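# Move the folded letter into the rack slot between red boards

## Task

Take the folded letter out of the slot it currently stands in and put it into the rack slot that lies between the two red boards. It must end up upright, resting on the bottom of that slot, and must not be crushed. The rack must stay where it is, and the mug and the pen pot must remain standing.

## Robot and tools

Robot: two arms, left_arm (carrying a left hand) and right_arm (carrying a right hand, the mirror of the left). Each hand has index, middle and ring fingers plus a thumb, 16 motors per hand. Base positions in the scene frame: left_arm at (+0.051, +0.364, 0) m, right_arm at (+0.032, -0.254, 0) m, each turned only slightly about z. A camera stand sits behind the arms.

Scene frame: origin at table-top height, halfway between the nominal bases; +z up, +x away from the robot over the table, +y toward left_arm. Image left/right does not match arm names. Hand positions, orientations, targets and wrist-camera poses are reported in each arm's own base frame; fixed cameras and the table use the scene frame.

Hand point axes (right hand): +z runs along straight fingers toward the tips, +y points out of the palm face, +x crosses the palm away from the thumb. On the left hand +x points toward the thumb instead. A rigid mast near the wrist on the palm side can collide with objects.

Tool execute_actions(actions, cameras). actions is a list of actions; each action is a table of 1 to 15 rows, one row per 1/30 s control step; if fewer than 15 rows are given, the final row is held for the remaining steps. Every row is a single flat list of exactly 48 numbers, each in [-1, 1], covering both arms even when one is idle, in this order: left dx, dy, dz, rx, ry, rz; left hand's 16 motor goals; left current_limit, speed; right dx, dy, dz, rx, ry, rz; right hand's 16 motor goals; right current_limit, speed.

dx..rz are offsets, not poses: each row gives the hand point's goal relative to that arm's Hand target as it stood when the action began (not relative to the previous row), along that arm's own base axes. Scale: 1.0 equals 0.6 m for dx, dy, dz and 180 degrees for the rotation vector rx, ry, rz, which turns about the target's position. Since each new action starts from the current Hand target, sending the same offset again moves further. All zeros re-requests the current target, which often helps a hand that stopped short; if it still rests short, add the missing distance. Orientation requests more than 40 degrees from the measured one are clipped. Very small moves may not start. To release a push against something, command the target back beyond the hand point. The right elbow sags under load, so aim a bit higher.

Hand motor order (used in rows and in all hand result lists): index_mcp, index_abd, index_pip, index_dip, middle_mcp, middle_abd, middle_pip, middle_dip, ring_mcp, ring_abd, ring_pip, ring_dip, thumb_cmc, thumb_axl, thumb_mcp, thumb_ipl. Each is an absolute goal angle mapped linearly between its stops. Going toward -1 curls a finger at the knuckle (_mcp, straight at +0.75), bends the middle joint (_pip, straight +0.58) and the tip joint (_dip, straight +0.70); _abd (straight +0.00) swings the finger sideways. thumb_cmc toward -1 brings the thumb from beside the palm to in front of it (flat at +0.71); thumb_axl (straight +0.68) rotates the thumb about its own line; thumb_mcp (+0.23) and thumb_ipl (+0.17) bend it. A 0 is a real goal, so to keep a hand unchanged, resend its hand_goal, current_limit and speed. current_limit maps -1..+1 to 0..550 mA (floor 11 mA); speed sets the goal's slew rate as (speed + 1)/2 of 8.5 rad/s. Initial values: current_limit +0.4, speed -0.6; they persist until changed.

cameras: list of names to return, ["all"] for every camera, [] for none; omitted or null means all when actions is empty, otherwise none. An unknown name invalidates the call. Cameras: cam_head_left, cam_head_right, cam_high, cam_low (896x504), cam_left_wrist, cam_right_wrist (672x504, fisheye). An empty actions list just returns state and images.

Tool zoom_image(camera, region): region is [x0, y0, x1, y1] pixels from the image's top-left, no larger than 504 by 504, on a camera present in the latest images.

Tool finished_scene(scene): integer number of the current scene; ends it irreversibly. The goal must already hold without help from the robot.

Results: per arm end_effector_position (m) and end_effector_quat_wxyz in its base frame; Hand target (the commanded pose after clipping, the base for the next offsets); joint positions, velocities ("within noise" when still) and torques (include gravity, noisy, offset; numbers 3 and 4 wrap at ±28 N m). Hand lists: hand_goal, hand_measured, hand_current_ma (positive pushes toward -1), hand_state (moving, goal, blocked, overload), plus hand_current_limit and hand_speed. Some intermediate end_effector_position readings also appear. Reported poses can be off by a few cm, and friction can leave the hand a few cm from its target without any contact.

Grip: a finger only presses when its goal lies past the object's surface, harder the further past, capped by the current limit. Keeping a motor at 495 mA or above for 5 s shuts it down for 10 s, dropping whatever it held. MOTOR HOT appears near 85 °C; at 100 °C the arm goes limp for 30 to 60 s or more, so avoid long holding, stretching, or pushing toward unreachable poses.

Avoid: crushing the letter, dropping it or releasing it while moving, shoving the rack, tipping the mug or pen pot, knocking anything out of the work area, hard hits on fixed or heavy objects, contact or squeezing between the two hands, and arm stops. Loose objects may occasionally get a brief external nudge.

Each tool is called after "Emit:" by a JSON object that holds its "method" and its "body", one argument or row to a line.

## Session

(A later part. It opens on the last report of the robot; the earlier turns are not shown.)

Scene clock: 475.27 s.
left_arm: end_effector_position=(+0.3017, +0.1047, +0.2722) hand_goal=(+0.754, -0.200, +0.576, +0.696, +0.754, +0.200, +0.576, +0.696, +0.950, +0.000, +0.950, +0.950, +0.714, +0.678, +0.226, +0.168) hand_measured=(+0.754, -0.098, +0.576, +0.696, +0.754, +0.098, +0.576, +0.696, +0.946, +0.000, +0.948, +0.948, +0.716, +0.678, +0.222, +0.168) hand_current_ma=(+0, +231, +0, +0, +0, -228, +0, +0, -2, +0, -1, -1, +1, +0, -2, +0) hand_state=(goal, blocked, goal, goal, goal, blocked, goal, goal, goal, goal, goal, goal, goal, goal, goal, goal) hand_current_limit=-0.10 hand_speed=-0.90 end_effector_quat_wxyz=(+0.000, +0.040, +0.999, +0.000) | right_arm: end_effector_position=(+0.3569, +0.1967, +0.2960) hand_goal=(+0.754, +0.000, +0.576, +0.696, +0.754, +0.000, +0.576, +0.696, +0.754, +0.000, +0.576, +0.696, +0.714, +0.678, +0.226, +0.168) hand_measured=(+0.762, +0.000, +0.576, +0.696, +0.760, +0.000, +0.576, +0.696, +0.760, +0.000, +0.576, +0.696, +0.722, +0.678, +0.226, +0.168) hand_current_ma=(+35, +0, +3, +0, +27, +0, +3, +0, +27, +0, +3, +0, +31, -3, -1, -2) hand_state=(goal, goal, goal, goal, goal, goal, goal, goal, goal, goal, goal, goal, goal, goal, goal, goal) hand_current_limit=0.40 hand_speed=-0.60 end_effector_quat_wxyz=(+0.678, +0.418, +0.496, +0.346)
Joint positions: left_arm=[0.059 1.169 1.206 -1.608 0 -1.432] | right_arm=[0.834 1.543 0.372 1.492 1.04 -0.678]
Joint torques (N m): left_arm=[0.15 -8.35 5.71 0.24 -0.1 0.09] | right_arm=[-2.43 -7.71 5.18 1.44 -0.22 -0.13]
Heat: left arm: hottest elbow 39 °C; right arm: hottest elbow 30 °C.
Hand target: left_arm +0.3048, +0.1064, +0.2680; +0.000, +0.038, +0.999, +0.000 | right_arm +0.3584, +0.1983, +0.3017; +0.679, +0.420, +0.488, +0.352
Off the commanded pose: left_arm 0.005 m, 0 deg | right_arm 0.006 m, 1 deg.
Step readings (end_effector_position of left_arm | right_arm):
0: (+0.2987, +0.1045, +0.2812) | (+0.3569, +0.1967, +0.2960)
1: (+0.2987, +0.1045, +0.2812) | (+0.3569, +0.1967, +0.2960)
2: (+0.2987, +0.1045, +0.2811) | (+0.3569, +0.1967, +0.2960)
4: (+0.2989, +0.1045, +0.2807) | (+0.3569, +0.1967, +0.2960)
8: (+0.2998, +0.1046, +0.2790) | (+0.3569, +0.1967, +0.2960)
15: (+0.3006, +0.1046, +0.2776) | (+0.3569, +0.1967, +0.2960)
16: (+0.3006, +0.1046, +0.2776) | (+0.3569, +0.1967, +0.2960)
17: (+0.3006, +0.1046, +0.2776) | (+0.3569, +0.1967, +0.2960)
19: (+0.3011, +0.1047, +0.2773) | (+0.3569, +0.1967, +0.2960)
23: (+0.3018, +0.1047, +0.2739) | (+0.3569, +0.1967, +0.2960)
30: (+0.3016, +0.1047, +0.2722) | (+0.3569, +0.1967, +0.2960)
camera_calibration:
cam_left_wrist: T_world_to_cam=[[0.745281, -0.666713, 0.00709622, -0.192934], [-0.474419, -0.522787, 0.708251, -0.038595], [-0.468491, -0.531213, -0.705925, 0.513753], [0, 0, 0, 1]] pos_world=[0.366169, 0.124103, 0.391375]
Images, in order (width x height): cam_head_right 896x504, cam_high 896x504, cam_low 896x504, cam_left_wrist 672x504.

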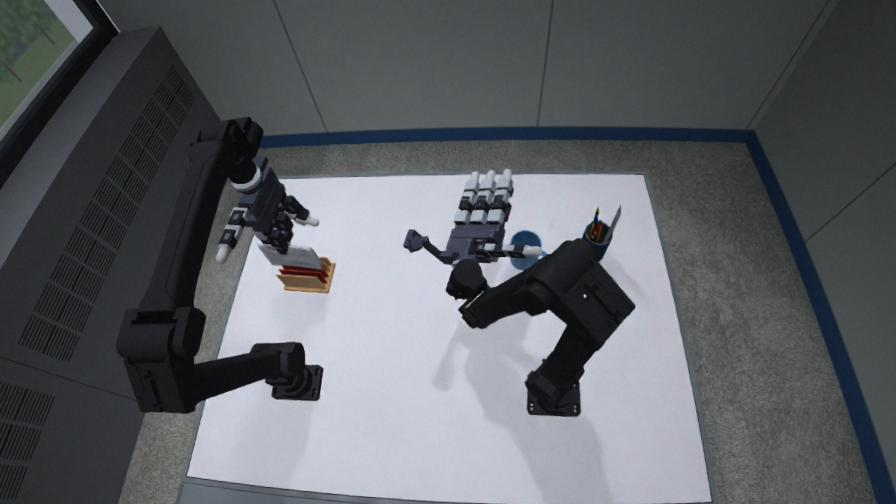

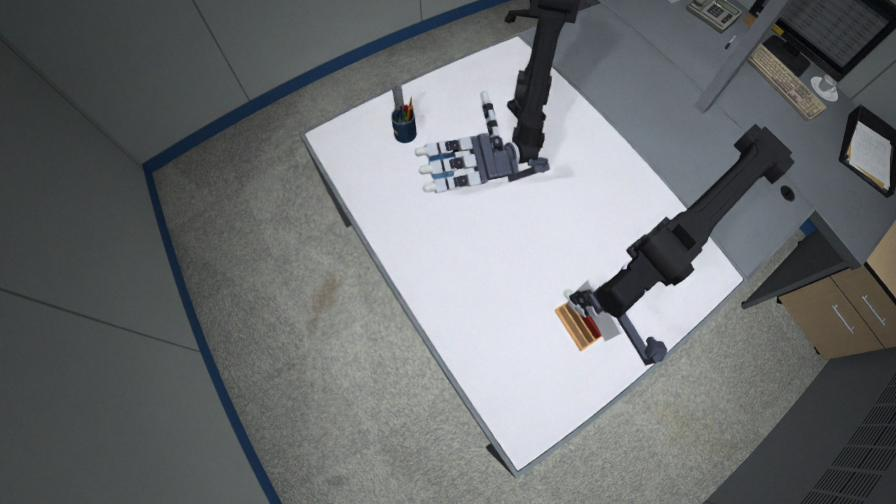

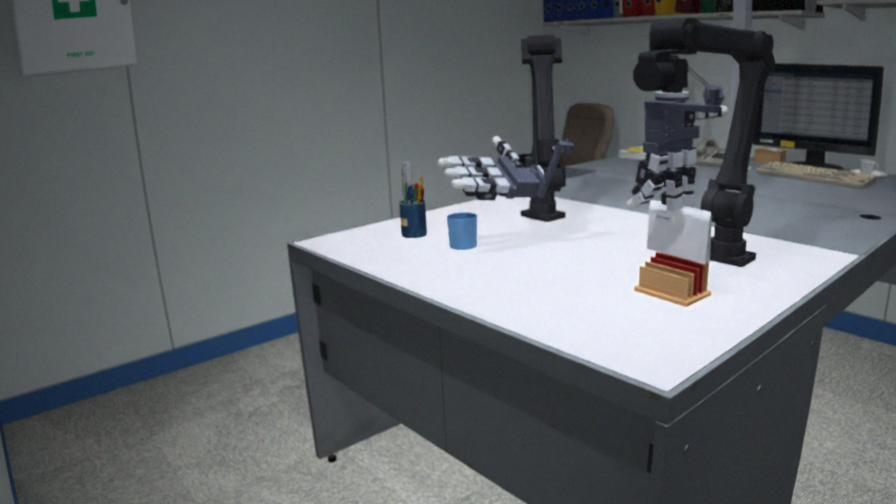

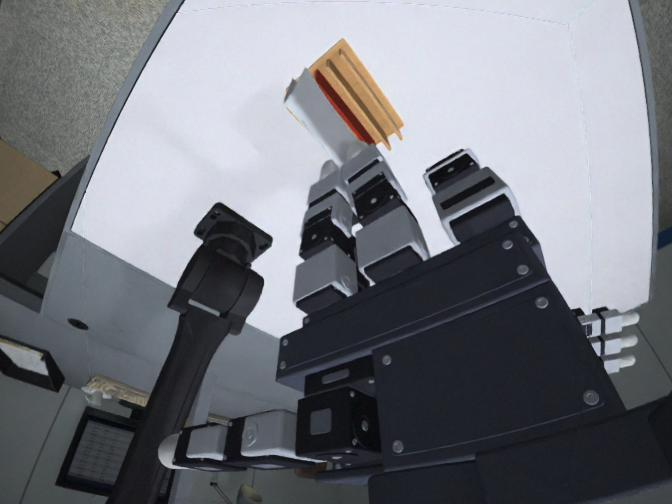

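Emit:
{"method": "execute_actions", "body": {
  "actions": [
    [[0.003,0,-0.014,0,0,0,0.754,-0.2,0.576,0.696,0.754,0.2,0.576,0.696,0.95,0,0.95,0.95,0.714,0.678,0.226,0.168,-0.1,-0.9,0,0,0,0,0,0,0.754,0,0.576,0.696,0.754,0,0.576,0.696,0.754,0,0.576,0.696,0.714,0.678,0.226,0.168,0.4,-0.6]]
  ],
  "cameras": ["cam_low","cam_left_wrist","cam_head_right","cam_high"]
}}

Emit:
{"method": "zoom_image", "body": {
  "camera": "cam_left_wrist",
  "region": [270, 20, 450, 220]
}}

Emit:
{"method": "zoom_image", "body": {
  "camera": "cam_low",
  "region": [665, 235, 725, 305]
}}

Emit:
{"method": "zoom_image", "body": {
  "camera": "cam_head_right",
  "region": [290, 250, 345, 295]
}}

Emit:
{"method": "zoom_image", "body": {
  "camera": "cam_high",
  "region": [570, 295, 630, 355]
}}

Scene clock: 538.83 s.
left_arm: end_effector_position=(+0.3033, +0.1048, +0.2643) hand_goal=(+0.754, -0.200, +0.576, +0.696, +0.754, +0.200, +0.576, +0.696, +0.950, +0.000, +0.950, +0.950, +0.714, +0.678, +0.226, +0.168) hand_measured=(+0.754, -0.098, +0.576, +0.696, +0.754, +0.098, +0.576, +0.696, +0.946, +0.000, +0.948, +0.948, +0.716, +0.678, +0.222, +0.168) hand_current_ma=(+0, +231, +0, +0, +0, -228, +0, +0, -2, +0, -1, -1, +1, +0, -2, +0) hand_state=(goal, blocked, goal, goal, goal, blocked, goal, goal, goal, goal, goal, goal, goal, goal, goal, goal) hand_current_limit=-0.10 hand_speed=-0.90 end_effector_quat_wxyz=(+0.001, +0.040, +0.999, +0.000) | right_arm: end_effector_position=(+0.3569, +0.1967, +0.2960) hand_goal=(+0.754, +0.000, +0.576, +0.696, +0.754, +0.000, +0.576, +0.696, +0.754, +0.000, +0.576, +0.696, +0.714, +0.678, +0.226, +0.168) hand_measured=(+0.762, +0.000, +0.576, +0.696, +0.760, +0.000, +0.576, +0.696, +0.760, +0.000, +0.576, +0.696, +0.722, +0.678, +0.226, +0.168) hand_current_ma=(+35, +0, +3, +0, +27, +0, +3, +0, +27, +0, +3, +0, +31, -3, -1, -2) hand_state=(goal, goal, goal, goal, goal, goal, goal, goal, goal, goal, goal, goal, goal, goal, goal, goal) hand_current_limit=0.40 hand_speed=-0.60 end_effector_quat_wxyz=(+0.678, +0.418, +0.496, +0.346)
Joint positions: left_arm=[0.059 1.172 1.188 -1.585 0 -1.432] | right_arm=[0.834 1.543 0.372 1.492 1.04 -0.678]
Joint torques (N m): left_arm=[0.15 -8.47 5.79 0.21 -0.09 0.08] | right_arm=[-2.43 -7.65 5.18 1.46 -0.22 -0.12]
Heat: left arm: hottest elbow 35 °C; right arm: hottest elbow 30 °C.
Hand target: left_arm +0.3065, +0.1064, +0.2596; +0.000, +0.038, +0.999, +0.000 | right_arm +0.3584, +0.1983, +0.3017; +0.679, +0.420, +0.488, +0.352
Off the commanded pose: left_arm 0.006 m, 0 deg | right_arm 0.006 m, 1 deg.
Step readings (end_effector_position of left_arm | right_arm):
0: (+0.3017, +0.1047, +0.2722) | (+0.3569, +0.1967, +0.2960)
1: (+0.3017, +0.1047, +0.2722) | (+0.3569, +0.1967, +0.2960)
2: (+0.3020, +0.1047, +0.2717) | (+0.3569, +0.1967, +0.2960)
4: (+0.3027, +0.1048, +0.2697) | (+0.3569, +0.1967, +0.2960)
8: (+0.3025, +0.1048, +0.2655) | (+0.3569, +0.1967, +0.2960)
15: (+0.3032, +0.1048, +0.2643) | (+0.3569, +0.1967, +0.2960)
camera_calibration:
cam_left_wrist: T_world_to_cam=[[0.745234, -0.66675, 0.00842045, -0.194267], [-0.475764, -0.522834, 0.707314, -0.0315434], [-0.467199, -0.53112, -0.706849, 0.508778], [0, 0, 0, 1]] pos_world=[0.367468, 0.124203, 0.383577]
Images, in order (width x height): cam_head_right 896x504, cam_high 896x504, cam_low 896x504, cam_left_wrist 672x504.

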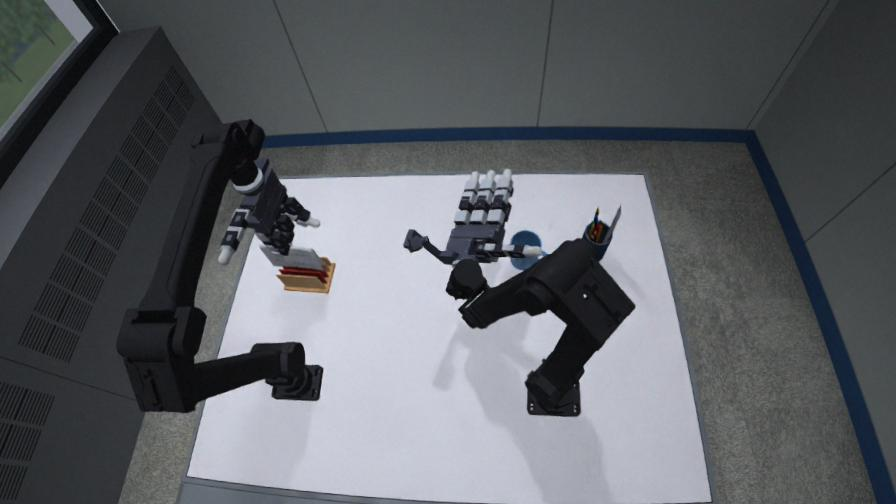

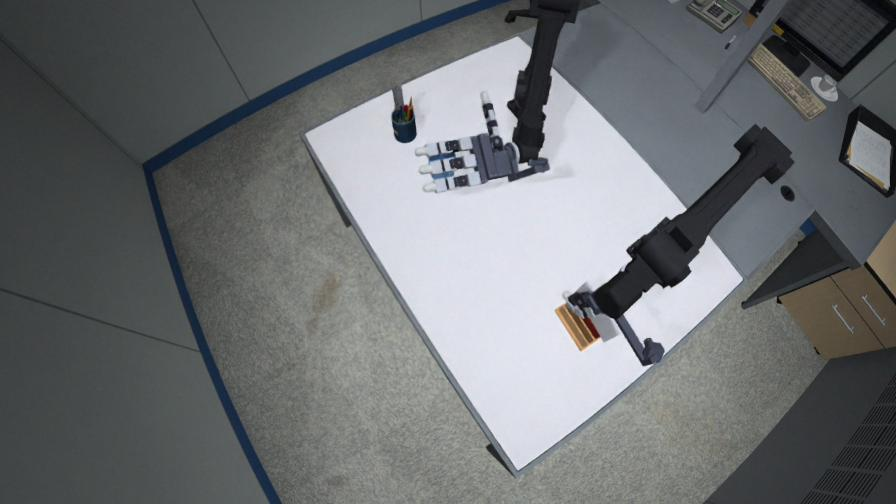

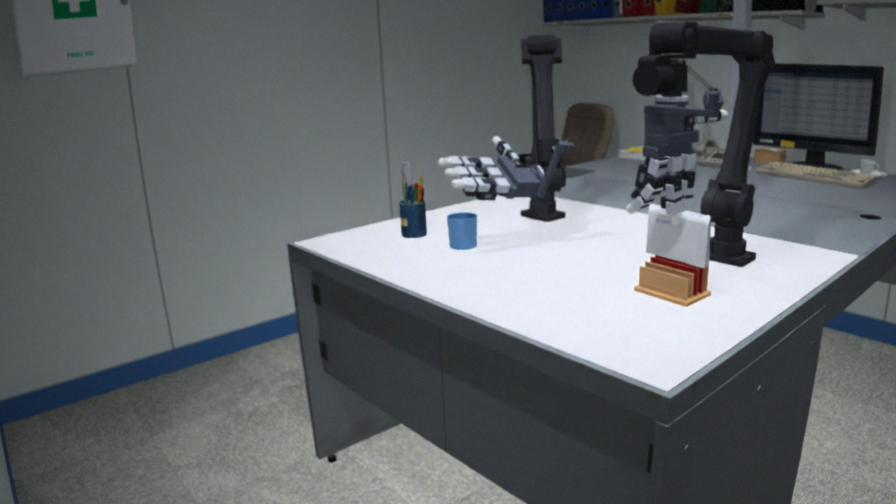

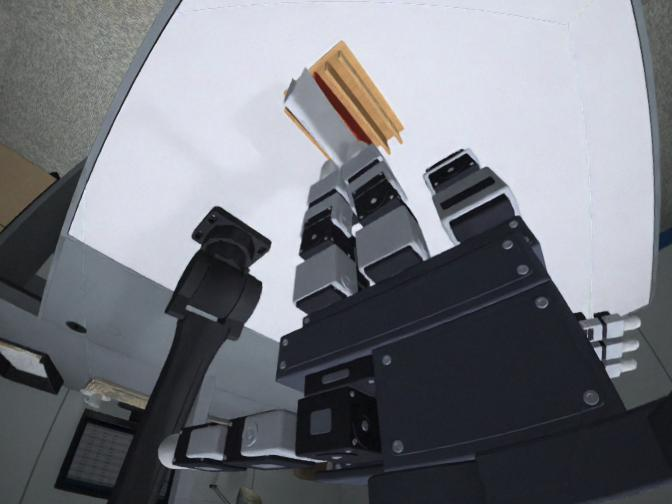

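Scaled by 2.520 from the camera's 672x504 image, which has a finer 960x720 frame.

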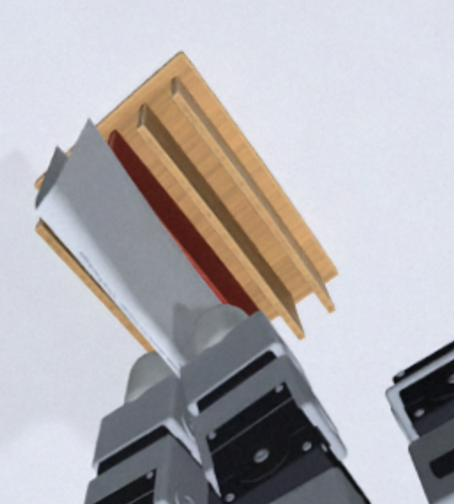

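Scaled by 7.200 from the camera's 896x504 image, which has a finer 1280x720 frame.

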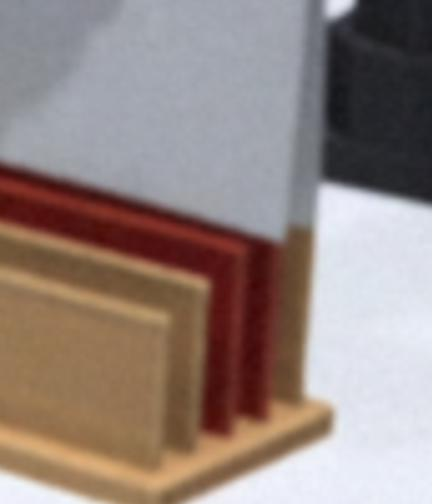

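Scaled by 9.164 from the camera's 896x504 image, which has a finer 1280x720 frame.

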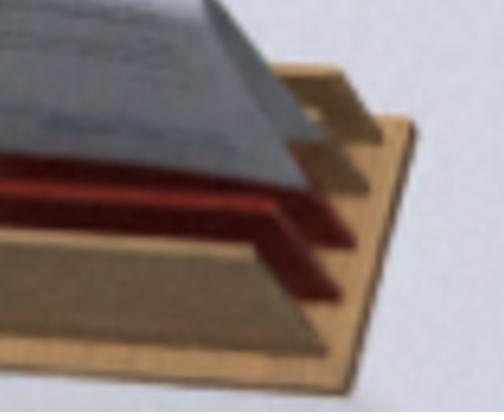

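Scaled by 8.400 from the camera's 896x504 image, which has a finer 1280x720 frame.

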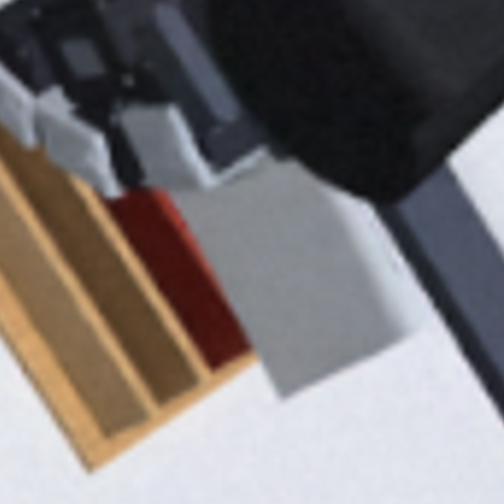

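Emit:
{"method": "zoom_image", "body": {
  "camera": "cam_left_wrist",
  "region": [280, 35, 340, 100]
}}

Emit:
{"method": "zoom_image", "body": {
  "camera": "cam_left_wrist",
  "region": [320, 90, 400, 160]
}}

Scaled by 7.754 from the camera's 672x504 image, which has a finer 960x720 frame.

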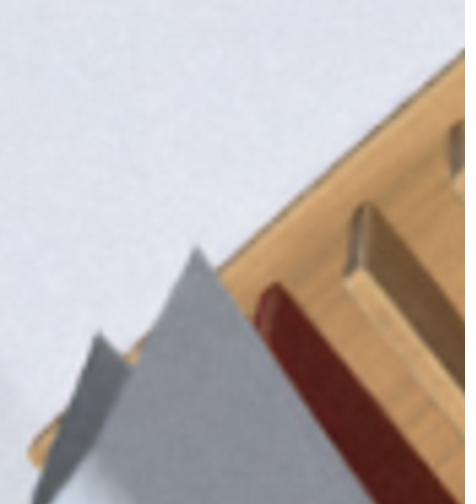

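Scaled by 6.300 from the camera's 672x504 image, which has a finer 960x720 frame.

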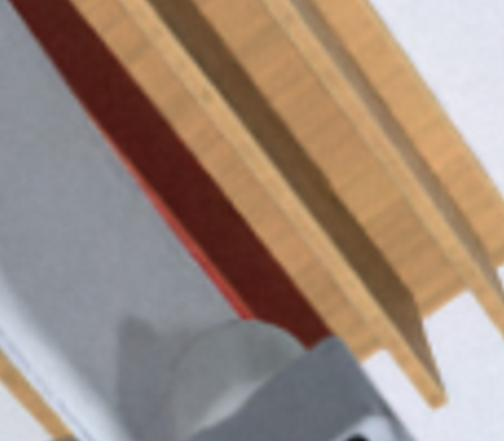

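Emit:
{"method": "execute_actions", "body": {
  "actions": [
    [[-0.0053,0.0003,-0.006,0,0,0.0111,0.754,-0.2,0.576,0.696,0.754,0.2,0.576,0.696,0.95,0,0.95,0.95,0.714,0.678,0.226,0.168,-0.1,-0.9,0,0,0,0,0,0,0.754,0,0.576,0.696,0.754,0,0.576,0.696,0.754,0,0.576,0.696,0.714,0.678,0.226,0.168,0.4,-0.6]]
  ],
  "cameras": ["cam_low","cam_left_wrist","cam_head_right"]
}}

Emit:
{"method": "zoom_image", "body": {
  "camera": "cam_left_wrist",
  "region": [280, 35, 340, 100]
}}

Emit:
{"method": "zoom_image", "body": {
  "camera": "cam_left_wrist",
  "region": [320, 90, 400, 160]
}}

Emit:
{"method": "zoom_image", "body": {
  "camera": "cam_low",
  "region": [640, 235, 725, 305]
}}

Emit:
{"method": "zoom_image", "body": {
  "camera": "cam_head_right",
  "region": [290, 250, 345, 295]
}}

Scene clock: 597.50 s.
left_arm: end_effector_position=(+0.3016, +0.1045, +0.2607) hand_goal=(+0.754, -0.200, +0.576, +0.696, +0.754, +0.200, +0.576, +0.696, +0.950, +0.000, +0.950, +0.950, +0.714, +0.678, +0.226, +0.168) hand_measured=(+0.754, -0.098, +0.576, +0.696, +0.754, +0.098, +0.576, +0.696, +0.946, +0.000, +0.948, +0.948, +0.716, +0.678, +0.222, +0.168) hand_current_ma=(+0, +231, +0, +0, +0, -228, +0, +0, -2, +0, -1, -1, +1, +0, -2, +0) hand_state=(goal, blocked, goal, goal, goal, blocked, goal, goal, goal, goal, goal, goal, goal, goal, goal, goal) hand_current_limit=-0.10 hand_speed=-0.90 end_effector_quat_wxyz=(+0.001, +0.030, +1.000, +0.000) | right_arm: end_effector_position=(+0.3569, +0.1967, +0.2960) hand_goal=(+0.754, +0.000, +0.576, +0.696, +0.754, +0.000, +0.576, +0.696, +0.754, +0.000, +0.576, +0.696, +0.714, +0.678, +0.226, +0.168) hand_measured=(+0.762, +0.000, +0.576, +0.696, +0.760, +0.000, +0.576, +0.696, +0.760, +0.000, +0.576, +0.696, +0.722, +0.678, +0.226, +0.168) hand_current_ma=(+35, +0, +3, +0, +27, +0, +3, +0, +27, +0, +3, +0, +31, -3, -1, -2) hand_state=(goal, goal, goal, goal, goal, goal, goal, goal, goal, goal, goal, goal, goal, goal, goal, goal) hand_current_limit=0.40 hand_speed=-0.60 end_effector_quat_wxyz=(+0.678, +0.418, +0.496, +0.346)
Joint positions: left_arm=[0.059 1.172 1.178 -1.575 0 -1.451] | right_arm=[0.834 1.543 0.372 1.492 1.04 -0.678]
Joint torques (N m): left_arm=[0.56 -8.29 5.7 0.23 -0.11 -0.02] | right_arm=[-2.43 -7.71 5.19 1.44 -0.22 -0.13]
Heat: left arm: hottest elbow 33 °C; right arm: hottest elbow 30 °C.
Hand target: left_arm +0.3034, +0.1066, +0.2560; +0.000, +0.021, +1.000, +0.000 | right_arm +0.3584, +0.1983, +0.3017; +0.679, +0.420, +0.488, +0.352
Off the commanded pose: left_arm 0.005 m, 1 deg | right_arm 0.006 m, 1 deg.
Step readings (end_effector_position of left_arm | right_arm):
0: (+0.3033, +0.1048, +0.2643) | (+0.3569, +0.1967, +0.2960)
1: (+0.3033, +0.1048, +0.2643) | (+0.3569, +0.1967, +0.2960)
2: (+0.3033, +0.1048, +0.2642) | (+0.3569, +0.1967, +0.2960)
4: (+0.3035, +0.1048, +0.2634) | (+0.3569, +0.1967, +0.2960)
8: (+0.3022, +0.1046, +0.2611) | (+0.3569, +0.1967, +0.2960)
15: (+0.3017, +0.1045, +0.2607) | (+0.3569, +0.1967, +0.2960)
camera_calibration:
cam_left_wrist: T_world_to_cam=[[0.758087, -0.652097, 0.00852138, -0.198696], [-0.465536, -0.531959, 0.707316, -0.0320711], [-0.456706, -0.540174, -0.706846, 0.503078], [0, 0, 0, 1]] pos_world=[0.365458, 0.12512, 0.379977]
Images, in order (width x height): cam_head_right 896x504, cam_low 896x504, cam_left_wrist 672x504.

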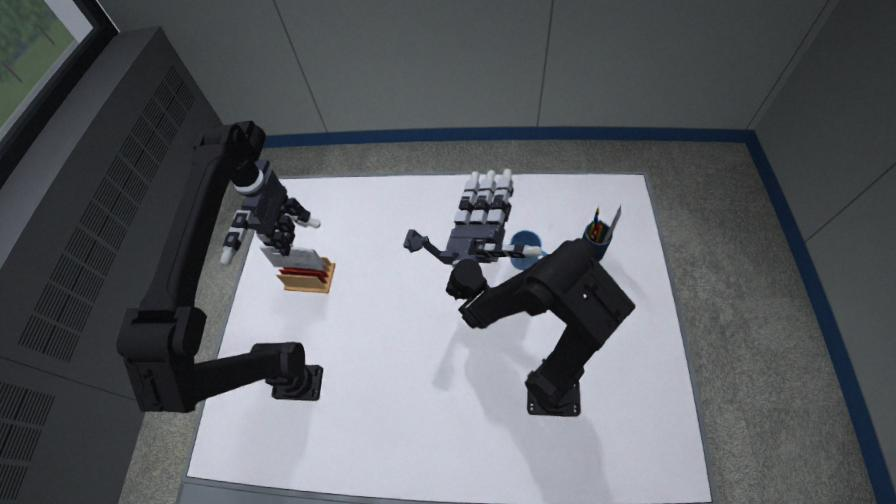

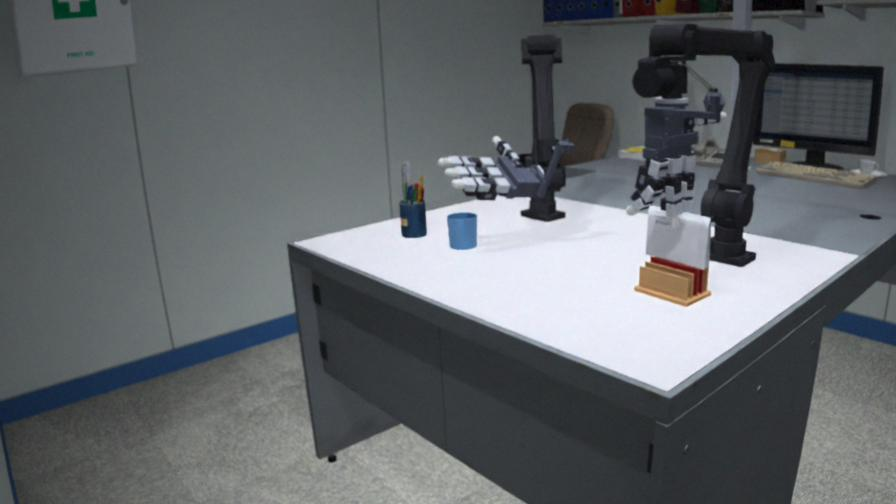

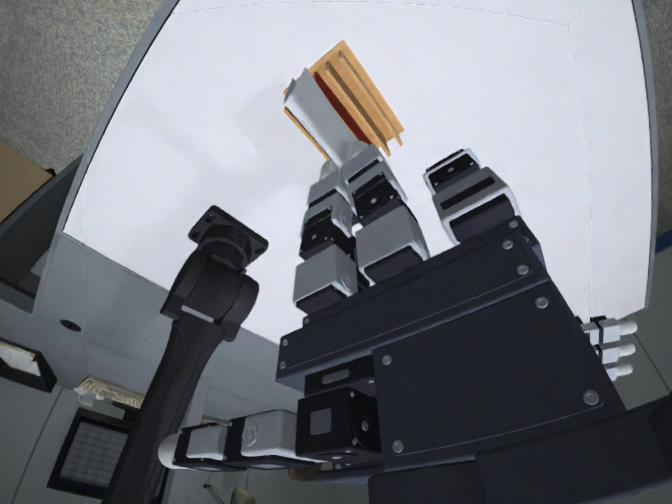

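Scaled by 7.754 from the camera's 672x504 image, which has a finer 960x720 frame.

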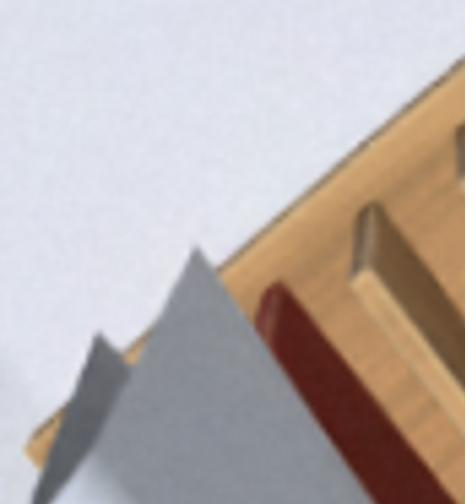

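Scaled by 6.300 from the camera's 672x504 image, which has a finer 960x720 frame.

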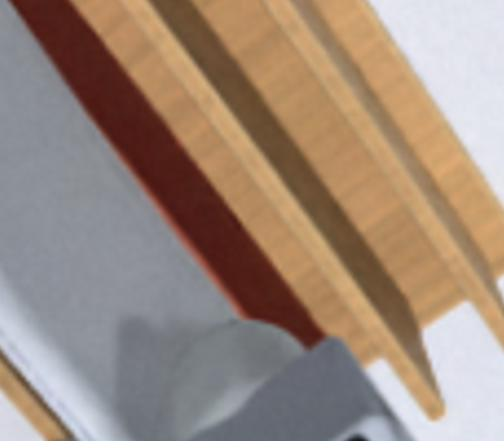

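Scaled by 5.929 from the camera's 896x504 image, which has a finer 1280x720 frame.

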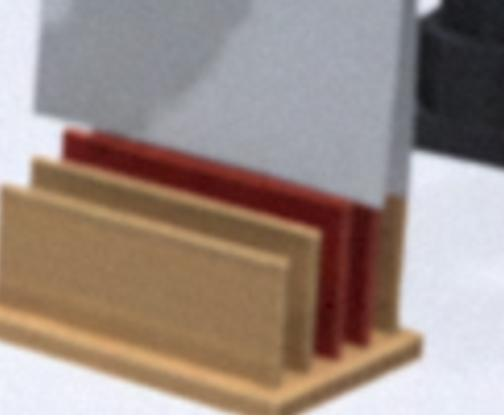

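Scaled by 9.164 from the camera's 896x504 image, which has a finer 1280x720 frame.

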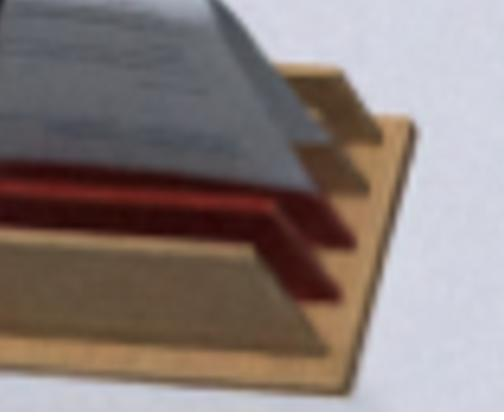

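Emit:
{"method": "execute_actions", "body": {
  "actions": [
    [[-0.0062,0.0003,-0.0045,0,0,0.008,0.754,-0.2,0.576,0.696,0.754,0.2,0.576,0.696,0.95,0,0.95,0.95,0.714,0.678,0.226,0.168,-0.1,-0.9,0,0,0,0,0,0,0.754,0,0.576,0.696,0.754,0,0.576,0.696,0.754,0,0.576,0.696,0.714,0.678,0.226,0.168,0.4,-0.6]]
  ],
  "cameras": ["cam_low","cam_left_wrist","cam_head_right"]
}}

Emit:
{"method": "zoom_image", "body": {
  "camera": "cam_left_wrist",
  "region": [280, 35, 340, 100]
}}

Emit:
{"method": "zoom_image", "body": {
  "camera": "cam_left_wrist",
  "region": [320, 90, 400, 160]
}}

Emit:
{"method": "zoom_image", "body": {
  "camera": "cam_low",
  "region": [640, 235, 725, 305]
}}

Emit:
{"method": "zoom_image", "body": {
  "camera": "cam_head_right",
  "region": [290, 250, 345, 295]
}}

Scene clock: 608.17 s.
left_arm: end_effector_position=(+0.2985, +0.1040, +0.2571) hand_goal=(+0.754, -0.200, +0.576, +0.696, +0.754, +0.200, +0.576, +0.696, +0.950, +0.000, +0.950, +0.950, +0.714, +0.678, +0.226, +0.168) hand_measured=(+0.754, -0.098, +0.576, +0.696, +0.754, +0.098, +0.576, +0.696, +0.946, +0.000, +0.948, +0.948, +0.716, +0.678, +0.222, +0.168) hand_current_ma=(+0, +231, +0, +0, +0, -228, +0, +0, -2, +0, -1, -1, +1, +0, -2, +0) hand_state=(goal, blocked, goal, goal, goal, blocked, goal, goal, goal, goal, goal, goal, goal, goal, goal, goal) hand_current_limit=-0.10 hand_speed=-0.90 end_effector_quat_wxyz=(-0.001, +0.019, +1.000, +0.000) | right_arm: end_effector_position=(+0.3569, +0.1967, +0.2960) hand_goal=(+0.754, +0.000, +0.576, +0.696, +0.754, +0.000, +0.576, +0.696, +0.754, +0.000, +0.576, +0.696, +0.714, +0.678, +0.226, +0.168) hand_measured=(+0.762, +0.000, +0.576, +0.696, +0.760, +0.000, +0.576, +0.696, +0.760, +0.000, +0.576, +0.696, +0.722, +0.678, +0.226, +0.168) hand_current_ma=(+35, +0, +3, +0, +27, +0, +3, +0, +27, +0, +3, +0, +31, -3, -1, -2) hand_state=(goal, goal, goal, goal, goal, goal, goal, goal, goal, goal, goal, goal, goal, goal, goal, goal) hand_current_limit=0.40 hand_speed=-0.60 end_effector_quat_wxyz=(+0.678, +0.418, +0.496, +0.346)
Joint positions: left_arm=[0.059 1.172 1.169 -1.571 0 -1.474] | right_arm=[0.834 1.543 0.372 1.492 1.04 -0.678]
Joint torques (N m): left_arm=[0.09 -8.23 5.78 0.42 -0.09 -0.04] | right_arm=[-2.43 -7.71 5.19 1.44 -0.22 -0.12]
Heat: left arm: hottest elbow 33 °C; right arm: hottest elbow 30 °C.
Hand target: left_arm +0.2997, +0.1068, +0.2534; +0.000, +0.008, +1.000, +0.000 | right_arm +0.3584, +0.1983, +0.3017; +0.679, +0.420, +0.488, +0.352
Off the commanded pose: left_arm 0.005 m, 1 deg | right_arm 0.006 m, 1 deg.
Step readings (end_effector_position of left_arm | right_arm):
0: (+0.3016, +0.1045, +0.2607) | (+0.3569, +0.1967, +0.2960)
1: (+0.3016, +0.1045, +0.2607) | (+0.3569, +0.1967, +0.2960)
2: (+0.3014, +0.1044, +0.2607) | (+0.3569, +0.1967, +0.2960)
4: (+0.3011, +0.1044, +0.2598) | (+0.3569, +0.1967, +0.2960)
8: (+0.2993, +0.1041, +0.2574) | (+0.3569, +0.1967, +0.2960)
15: (+0.2986, +0.1040, +0.2571) | (+0.3569, +0.1967, +0.2960)
camera_calibration:
cam_left_wrist: T_world_to_cam=[[0.772873, -0.634542, 0.00489188, -0.201848], [-0.449673, -0.542231, 0.709774, -0.0355913], [-0.447729, -0.550765, -0.704412, 0.496617], [0, 0, 0, 1]] pos_world=[0.362348, 0.12614, 0.376072]
Images, in order (width x height): cam_head_right 896x504, cam_low 896x504, cam_left_wrist 672x504.

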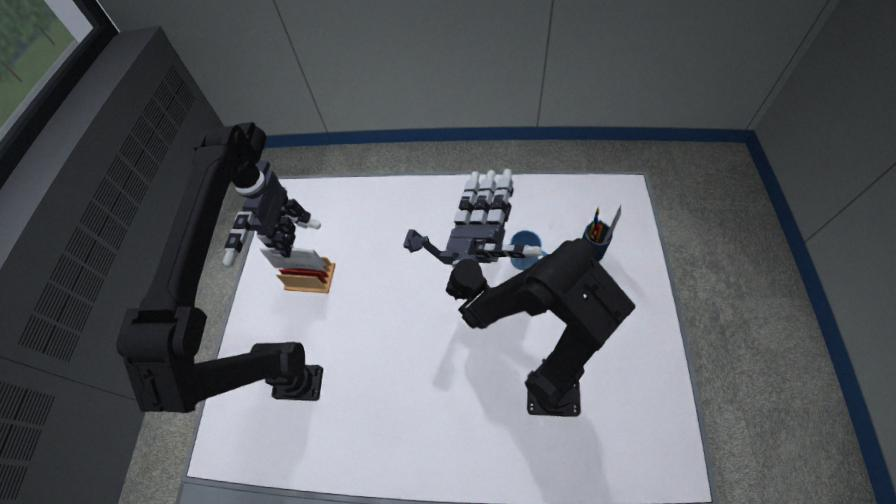

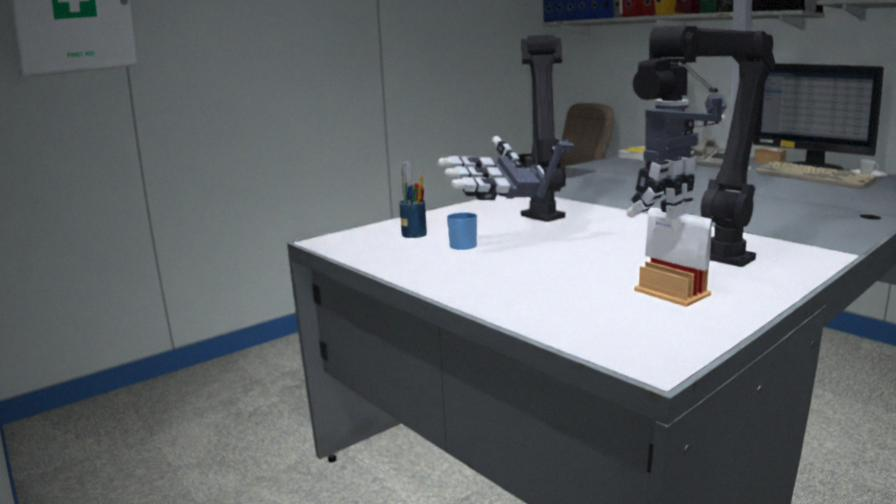

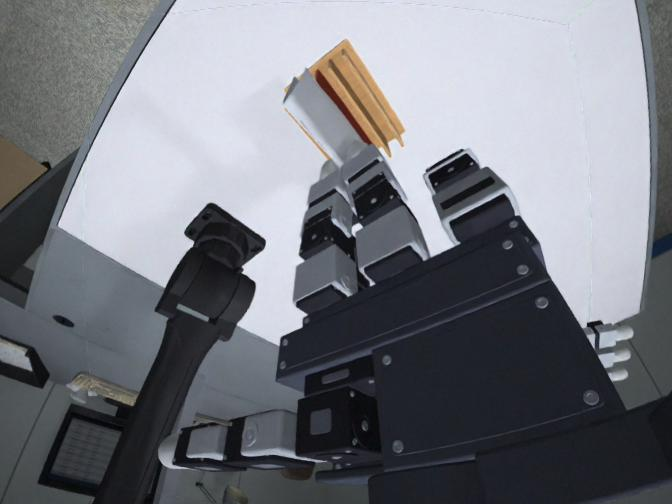

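Scaled by 7.754 from the camera's 672x504 image, which has a finer 960x720 frame.

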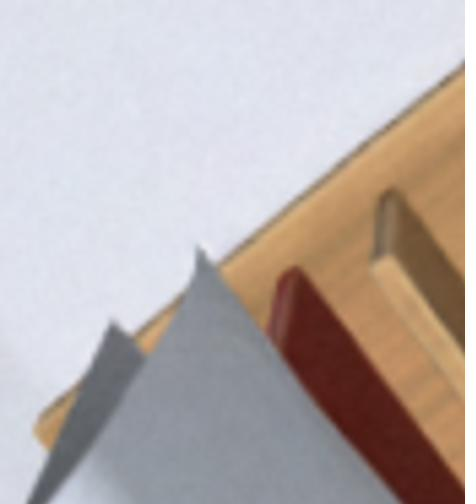

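Scaled by 6.300 from the camera's 672x504 image, which has a finer 960x720 frame.

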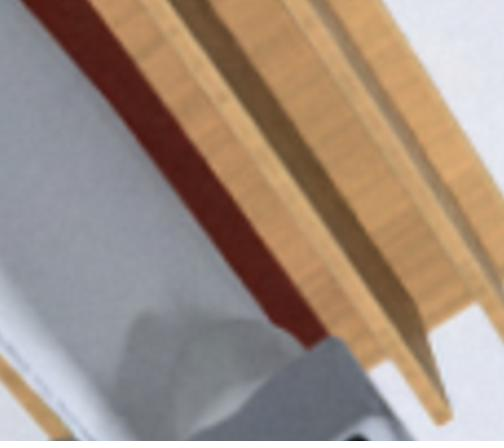

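Scaled by 5.929 from the camera's 896x504 image, which has a finer 1280x720 frame.

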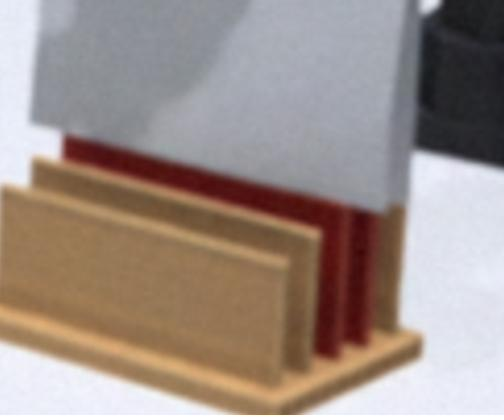

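Scaled by 9.164 from the camera's 896x504 image, which has a finer 1280x720 frame.

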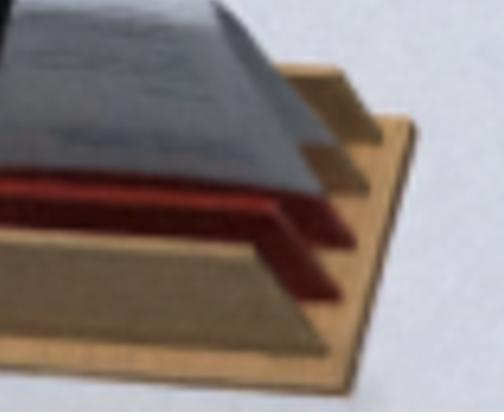

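Emit:
{"method": "execute_actions", "body": {
  "actions": [
    [[-0.004,0,-0.0025,0,0,0,0.754,-0.2,0.576,0.696,0.754,0.2,0.576,0.696,0.95,0,0.95,0.95,0.714,0.678,0.226,0.168,-0.1,-0.9,0,0,0,0,0,0,0.754,0,0.576,0.696,0.754,0,0.576,0.696,0.754,0,0.576,0.696,0.714,0.678,0.226,0.168,0.4,-0.6]],
    [[-0.004,0,-0.001,0,0,0,0.754,-0.2,0.576,0.696,0.754,0.2,0.576,0.696,0.95,0,0.95,0.95,0.714,0.678,0.226,0.168,-0.1,-0.9,0,0,0,0,0,0,0.754,0,0.576,0.696,0.754,0,0.576,0.696,0.754,0,0.576,0.696,0.714,0.678,0.226,0.168,0.4,-0.6]]
  ],
  "cameras": ["cam_low","cam_left_wrist","cam_head_right"]
}}

Emit:
{"method": "zoom_image", "body": {
  "camera": "cam_left_wrist",
  "region": [280, 35, 340, 100]
}}

Emit:
{"method": "zoom_image", "body": {
  "camera": "cam_left_wrist",
  "region": [320, 90, 400, 160]
}}

Emit:
{"method": "zoom_image", "body": {
  "camera": "cam_low",
  "region": [640, 235, 725, 305]
}}

Emit:
{"method": "zoom_image", "body": {
  "camera": "cam_head_right",
  "region": [290, 250, 345, 295]
}}

Scene clock: 619.60 s.
left_arm: end_effector_position=(+0.2956, +0.1038, +0.2513) hand_goal=(+0.754, -0.200, +0.576, +0.696, +0.754, +0.200, +0.576, +0.696, +0.950, +0.000, +0.950, +0.950, +0.714, +0.678, +0.226, +0.168) hand_measured=(+0.754, -0.098, +0.576, +0.696, +0.754, +0.098, +0.576, +0.696, +0.946, +0.000, +0.948, +0.948, +0.716, +0.678, +0.222, +0.168) hand_current_ma=(+0, +231, +0, +0, +0, -228, +0, +0, -2, +0, -1, -1, +1, +0, -2, +0) hand_state=(goal, blocked, goal, goal, goal, blocked, goal, goal, goal, goal, goal, goal, goal, goal, goal, goal) hand_current_limit=-0.10 hand_speed=-0.90 end_effector_quat_wxyz=(-0.007, +0.019, +1.000, -0.001) | right_arm: end_effector_position=(+0.3569, +0.1967, +0.2960) hand_goal=(+0.754, +0.000, +0.576, +0.696, +0.754, +0.000, +0.576, +0.696, +0.754, +0.000, +0.576, +0.696, +0.714, +0.678, +0.226, +0.168) hand_measured=(+0.762, +0.000, +0.576, +0.696, +0.760, +0.000, +0.576, +0.696, +0.760, +0.000, +0.576, +0.696, +0.722, +0.678, +0.226, +0.168) hand_current_ma=(+35, +0, +3, +0, +27, +0, +3, +0, +27, +0, +3, +0, +31, -3, -1, -2) hand_state=(goal, goal, goal, goal, goal, goal, goal, goal, goal, goal, goal, goal, goal, goal, goal, goal) hand_current_limit=0.40 hand_speed=-0.60 end_effector_quat_wxyz=(+0.678, +0.418, +0.496, +0.346)
Joint positions: left_arm=[0.059 1.172 1.153 -1.566 0 -1.475] | right_arm=[0.834 1.543 0.372 1.492 1.04 -0.678]
Joint torques (N m): left_arm=[0.79 -9.05 5.68 0.21 -0.09 -0.06] | right_arm=[-2.37 -7.71 5.18 1.44 -0.22 -0.12]
Heat: left arm: hottest elbow 33 °C; right arm: hottest elbow 30 °C.
Hand target: left_arm +0.2949, +0.1068, +0.2512; +0.000, +0.008, +1.000, +0.000 | right_arm +0.3584, +0.1983, +0.3017; +0.679, +0.420, +0.488, +0.352
Off the commanded pose: left_arm 0.003 m, 1 deg | right_arm 0.006 m, 1 deg.
Step readings (end_effector_position of left_arm | right_arm):
0: (+0.2984, +0.1040, +0.2571) | (+0.3569, +0.1967, +0.2960)
1: (+0.2984, +0.1040, +0.2571) | (+0.3569, +0.1967, +0.2960)
2: (+0.2984, +0.1040, +0.2570) | (+0.3569, +0.1967, +0.2960)
4: (+0.2984, +0.1040, +0.2562) | (+0.3569, +0.1967, +0.2960)
8: (+0.2972, +0.1039, +0.2540) | (+0.3569, +0.1967, +0.2960)
15: (+0.2970, +0.1039, +0.2537) | (+0.3569, +0.1967, +0.2960)
16: (+0.2970, +0.1039, +0.2537) | (+0.3569, +0.1967, +0.2960)
17: (+0.2970, +0.1039, +0.2537) | (+0.3569, +0.1967, +0.2960)
19: (+0.2969, +0.1039, +0.2534) | (+0.3569, +0.1967, +0.2960)
23: (+0.2959, +0.1038, +0.2518) | (+0.3569, +0.1967, +0.2960)
30: (+0.2956, +0.1038, +0.2513) | (+0.3569, +0.1967, +0.2960)
camera_calibration:
cam_left_wrist: T_world_to_cam=[[0.773076, -0.634305, -0.00323496, -0.197823], [-0.441654, -0.541923, 0.715025, -0.0365704], [-0.455297, -0.55134, -0.699091, 0.492144], [0, 0, 0, 1]] pos_world=[0.360853, 0.12604, 0.369562]
Images, in order (width x height): cam_head_right 896x504, cam_low 896x504, cam_left_wrist 672x504.

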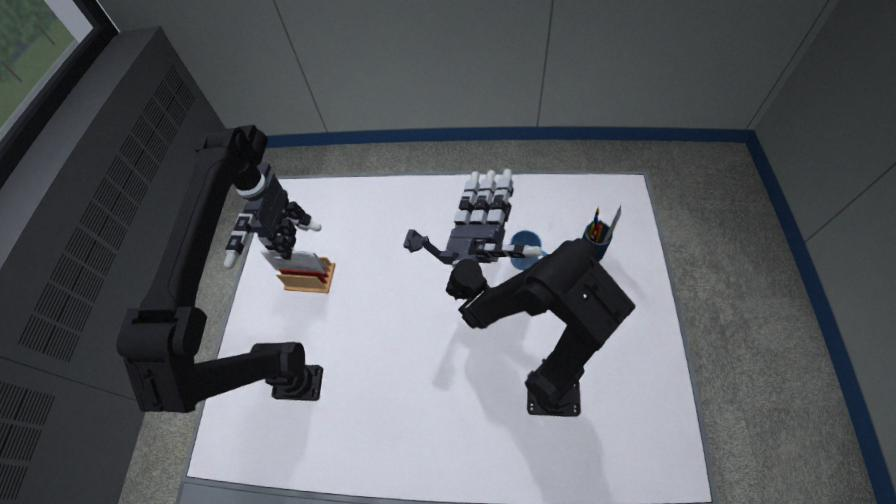

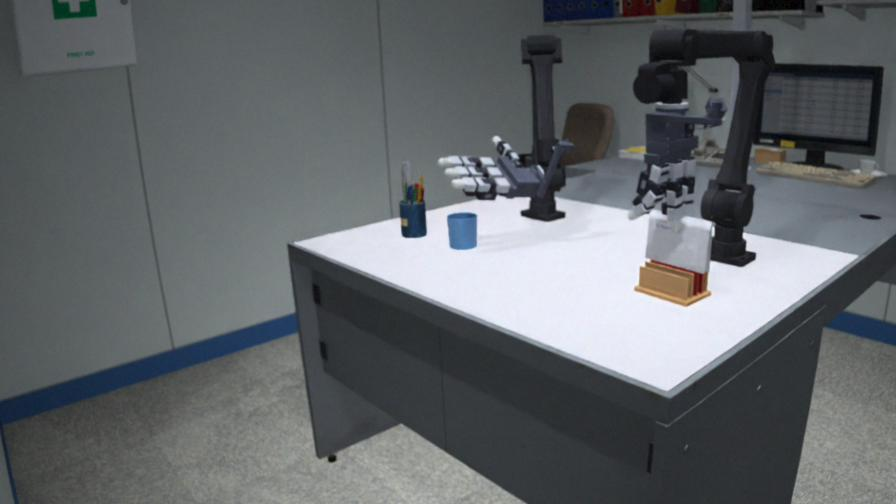

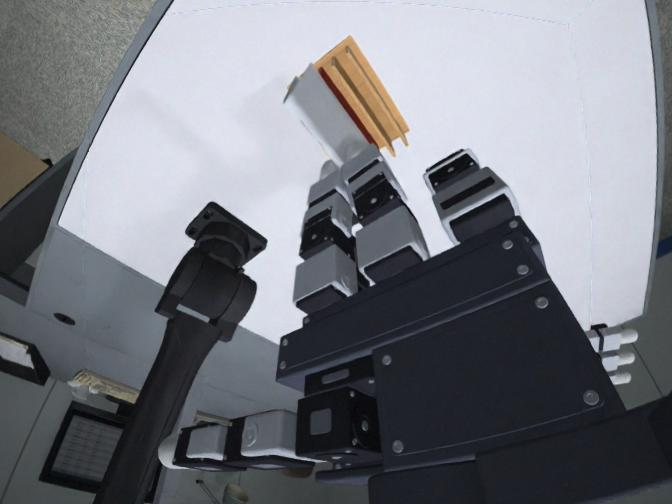

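Scaled by 7.754 from the camera's 672x504 image, which has a finer 960x720 frame.

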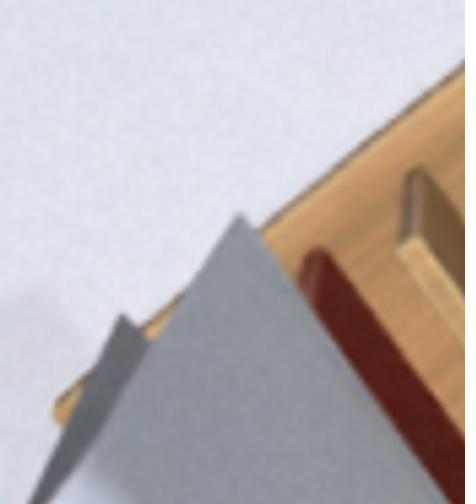

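Scaled by 6.300 from the camera's 672x504 image, which has a finer 960x720 frame.

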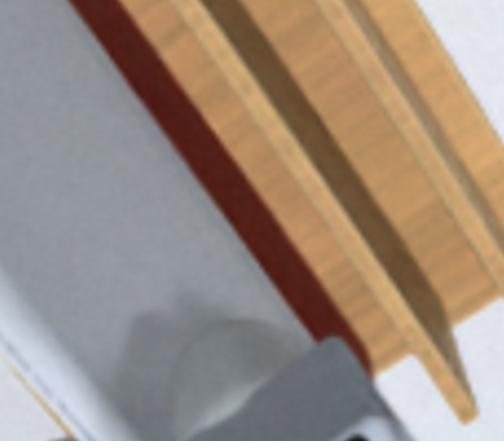

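Scaled by 5.929 from the camera's 896x504 image, which has a finer 1280x720 frame.

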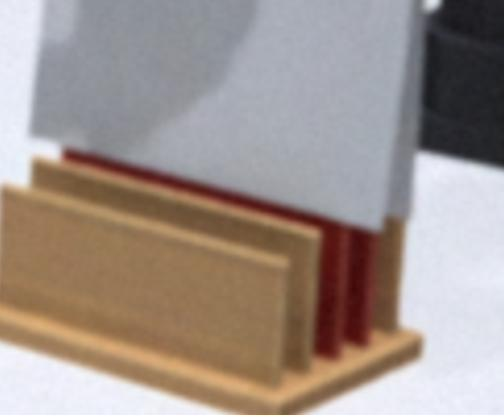

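Scaled by 9.164 from the camera's 896x504 image, which has a finer 1280x720 frame.

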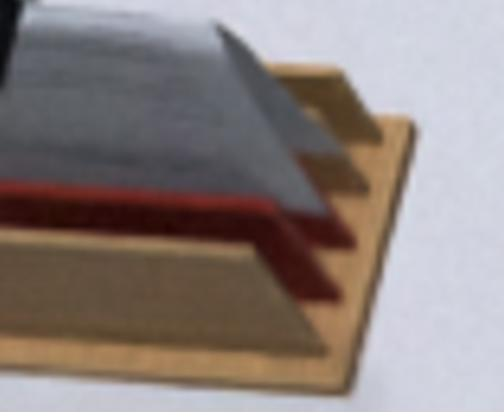

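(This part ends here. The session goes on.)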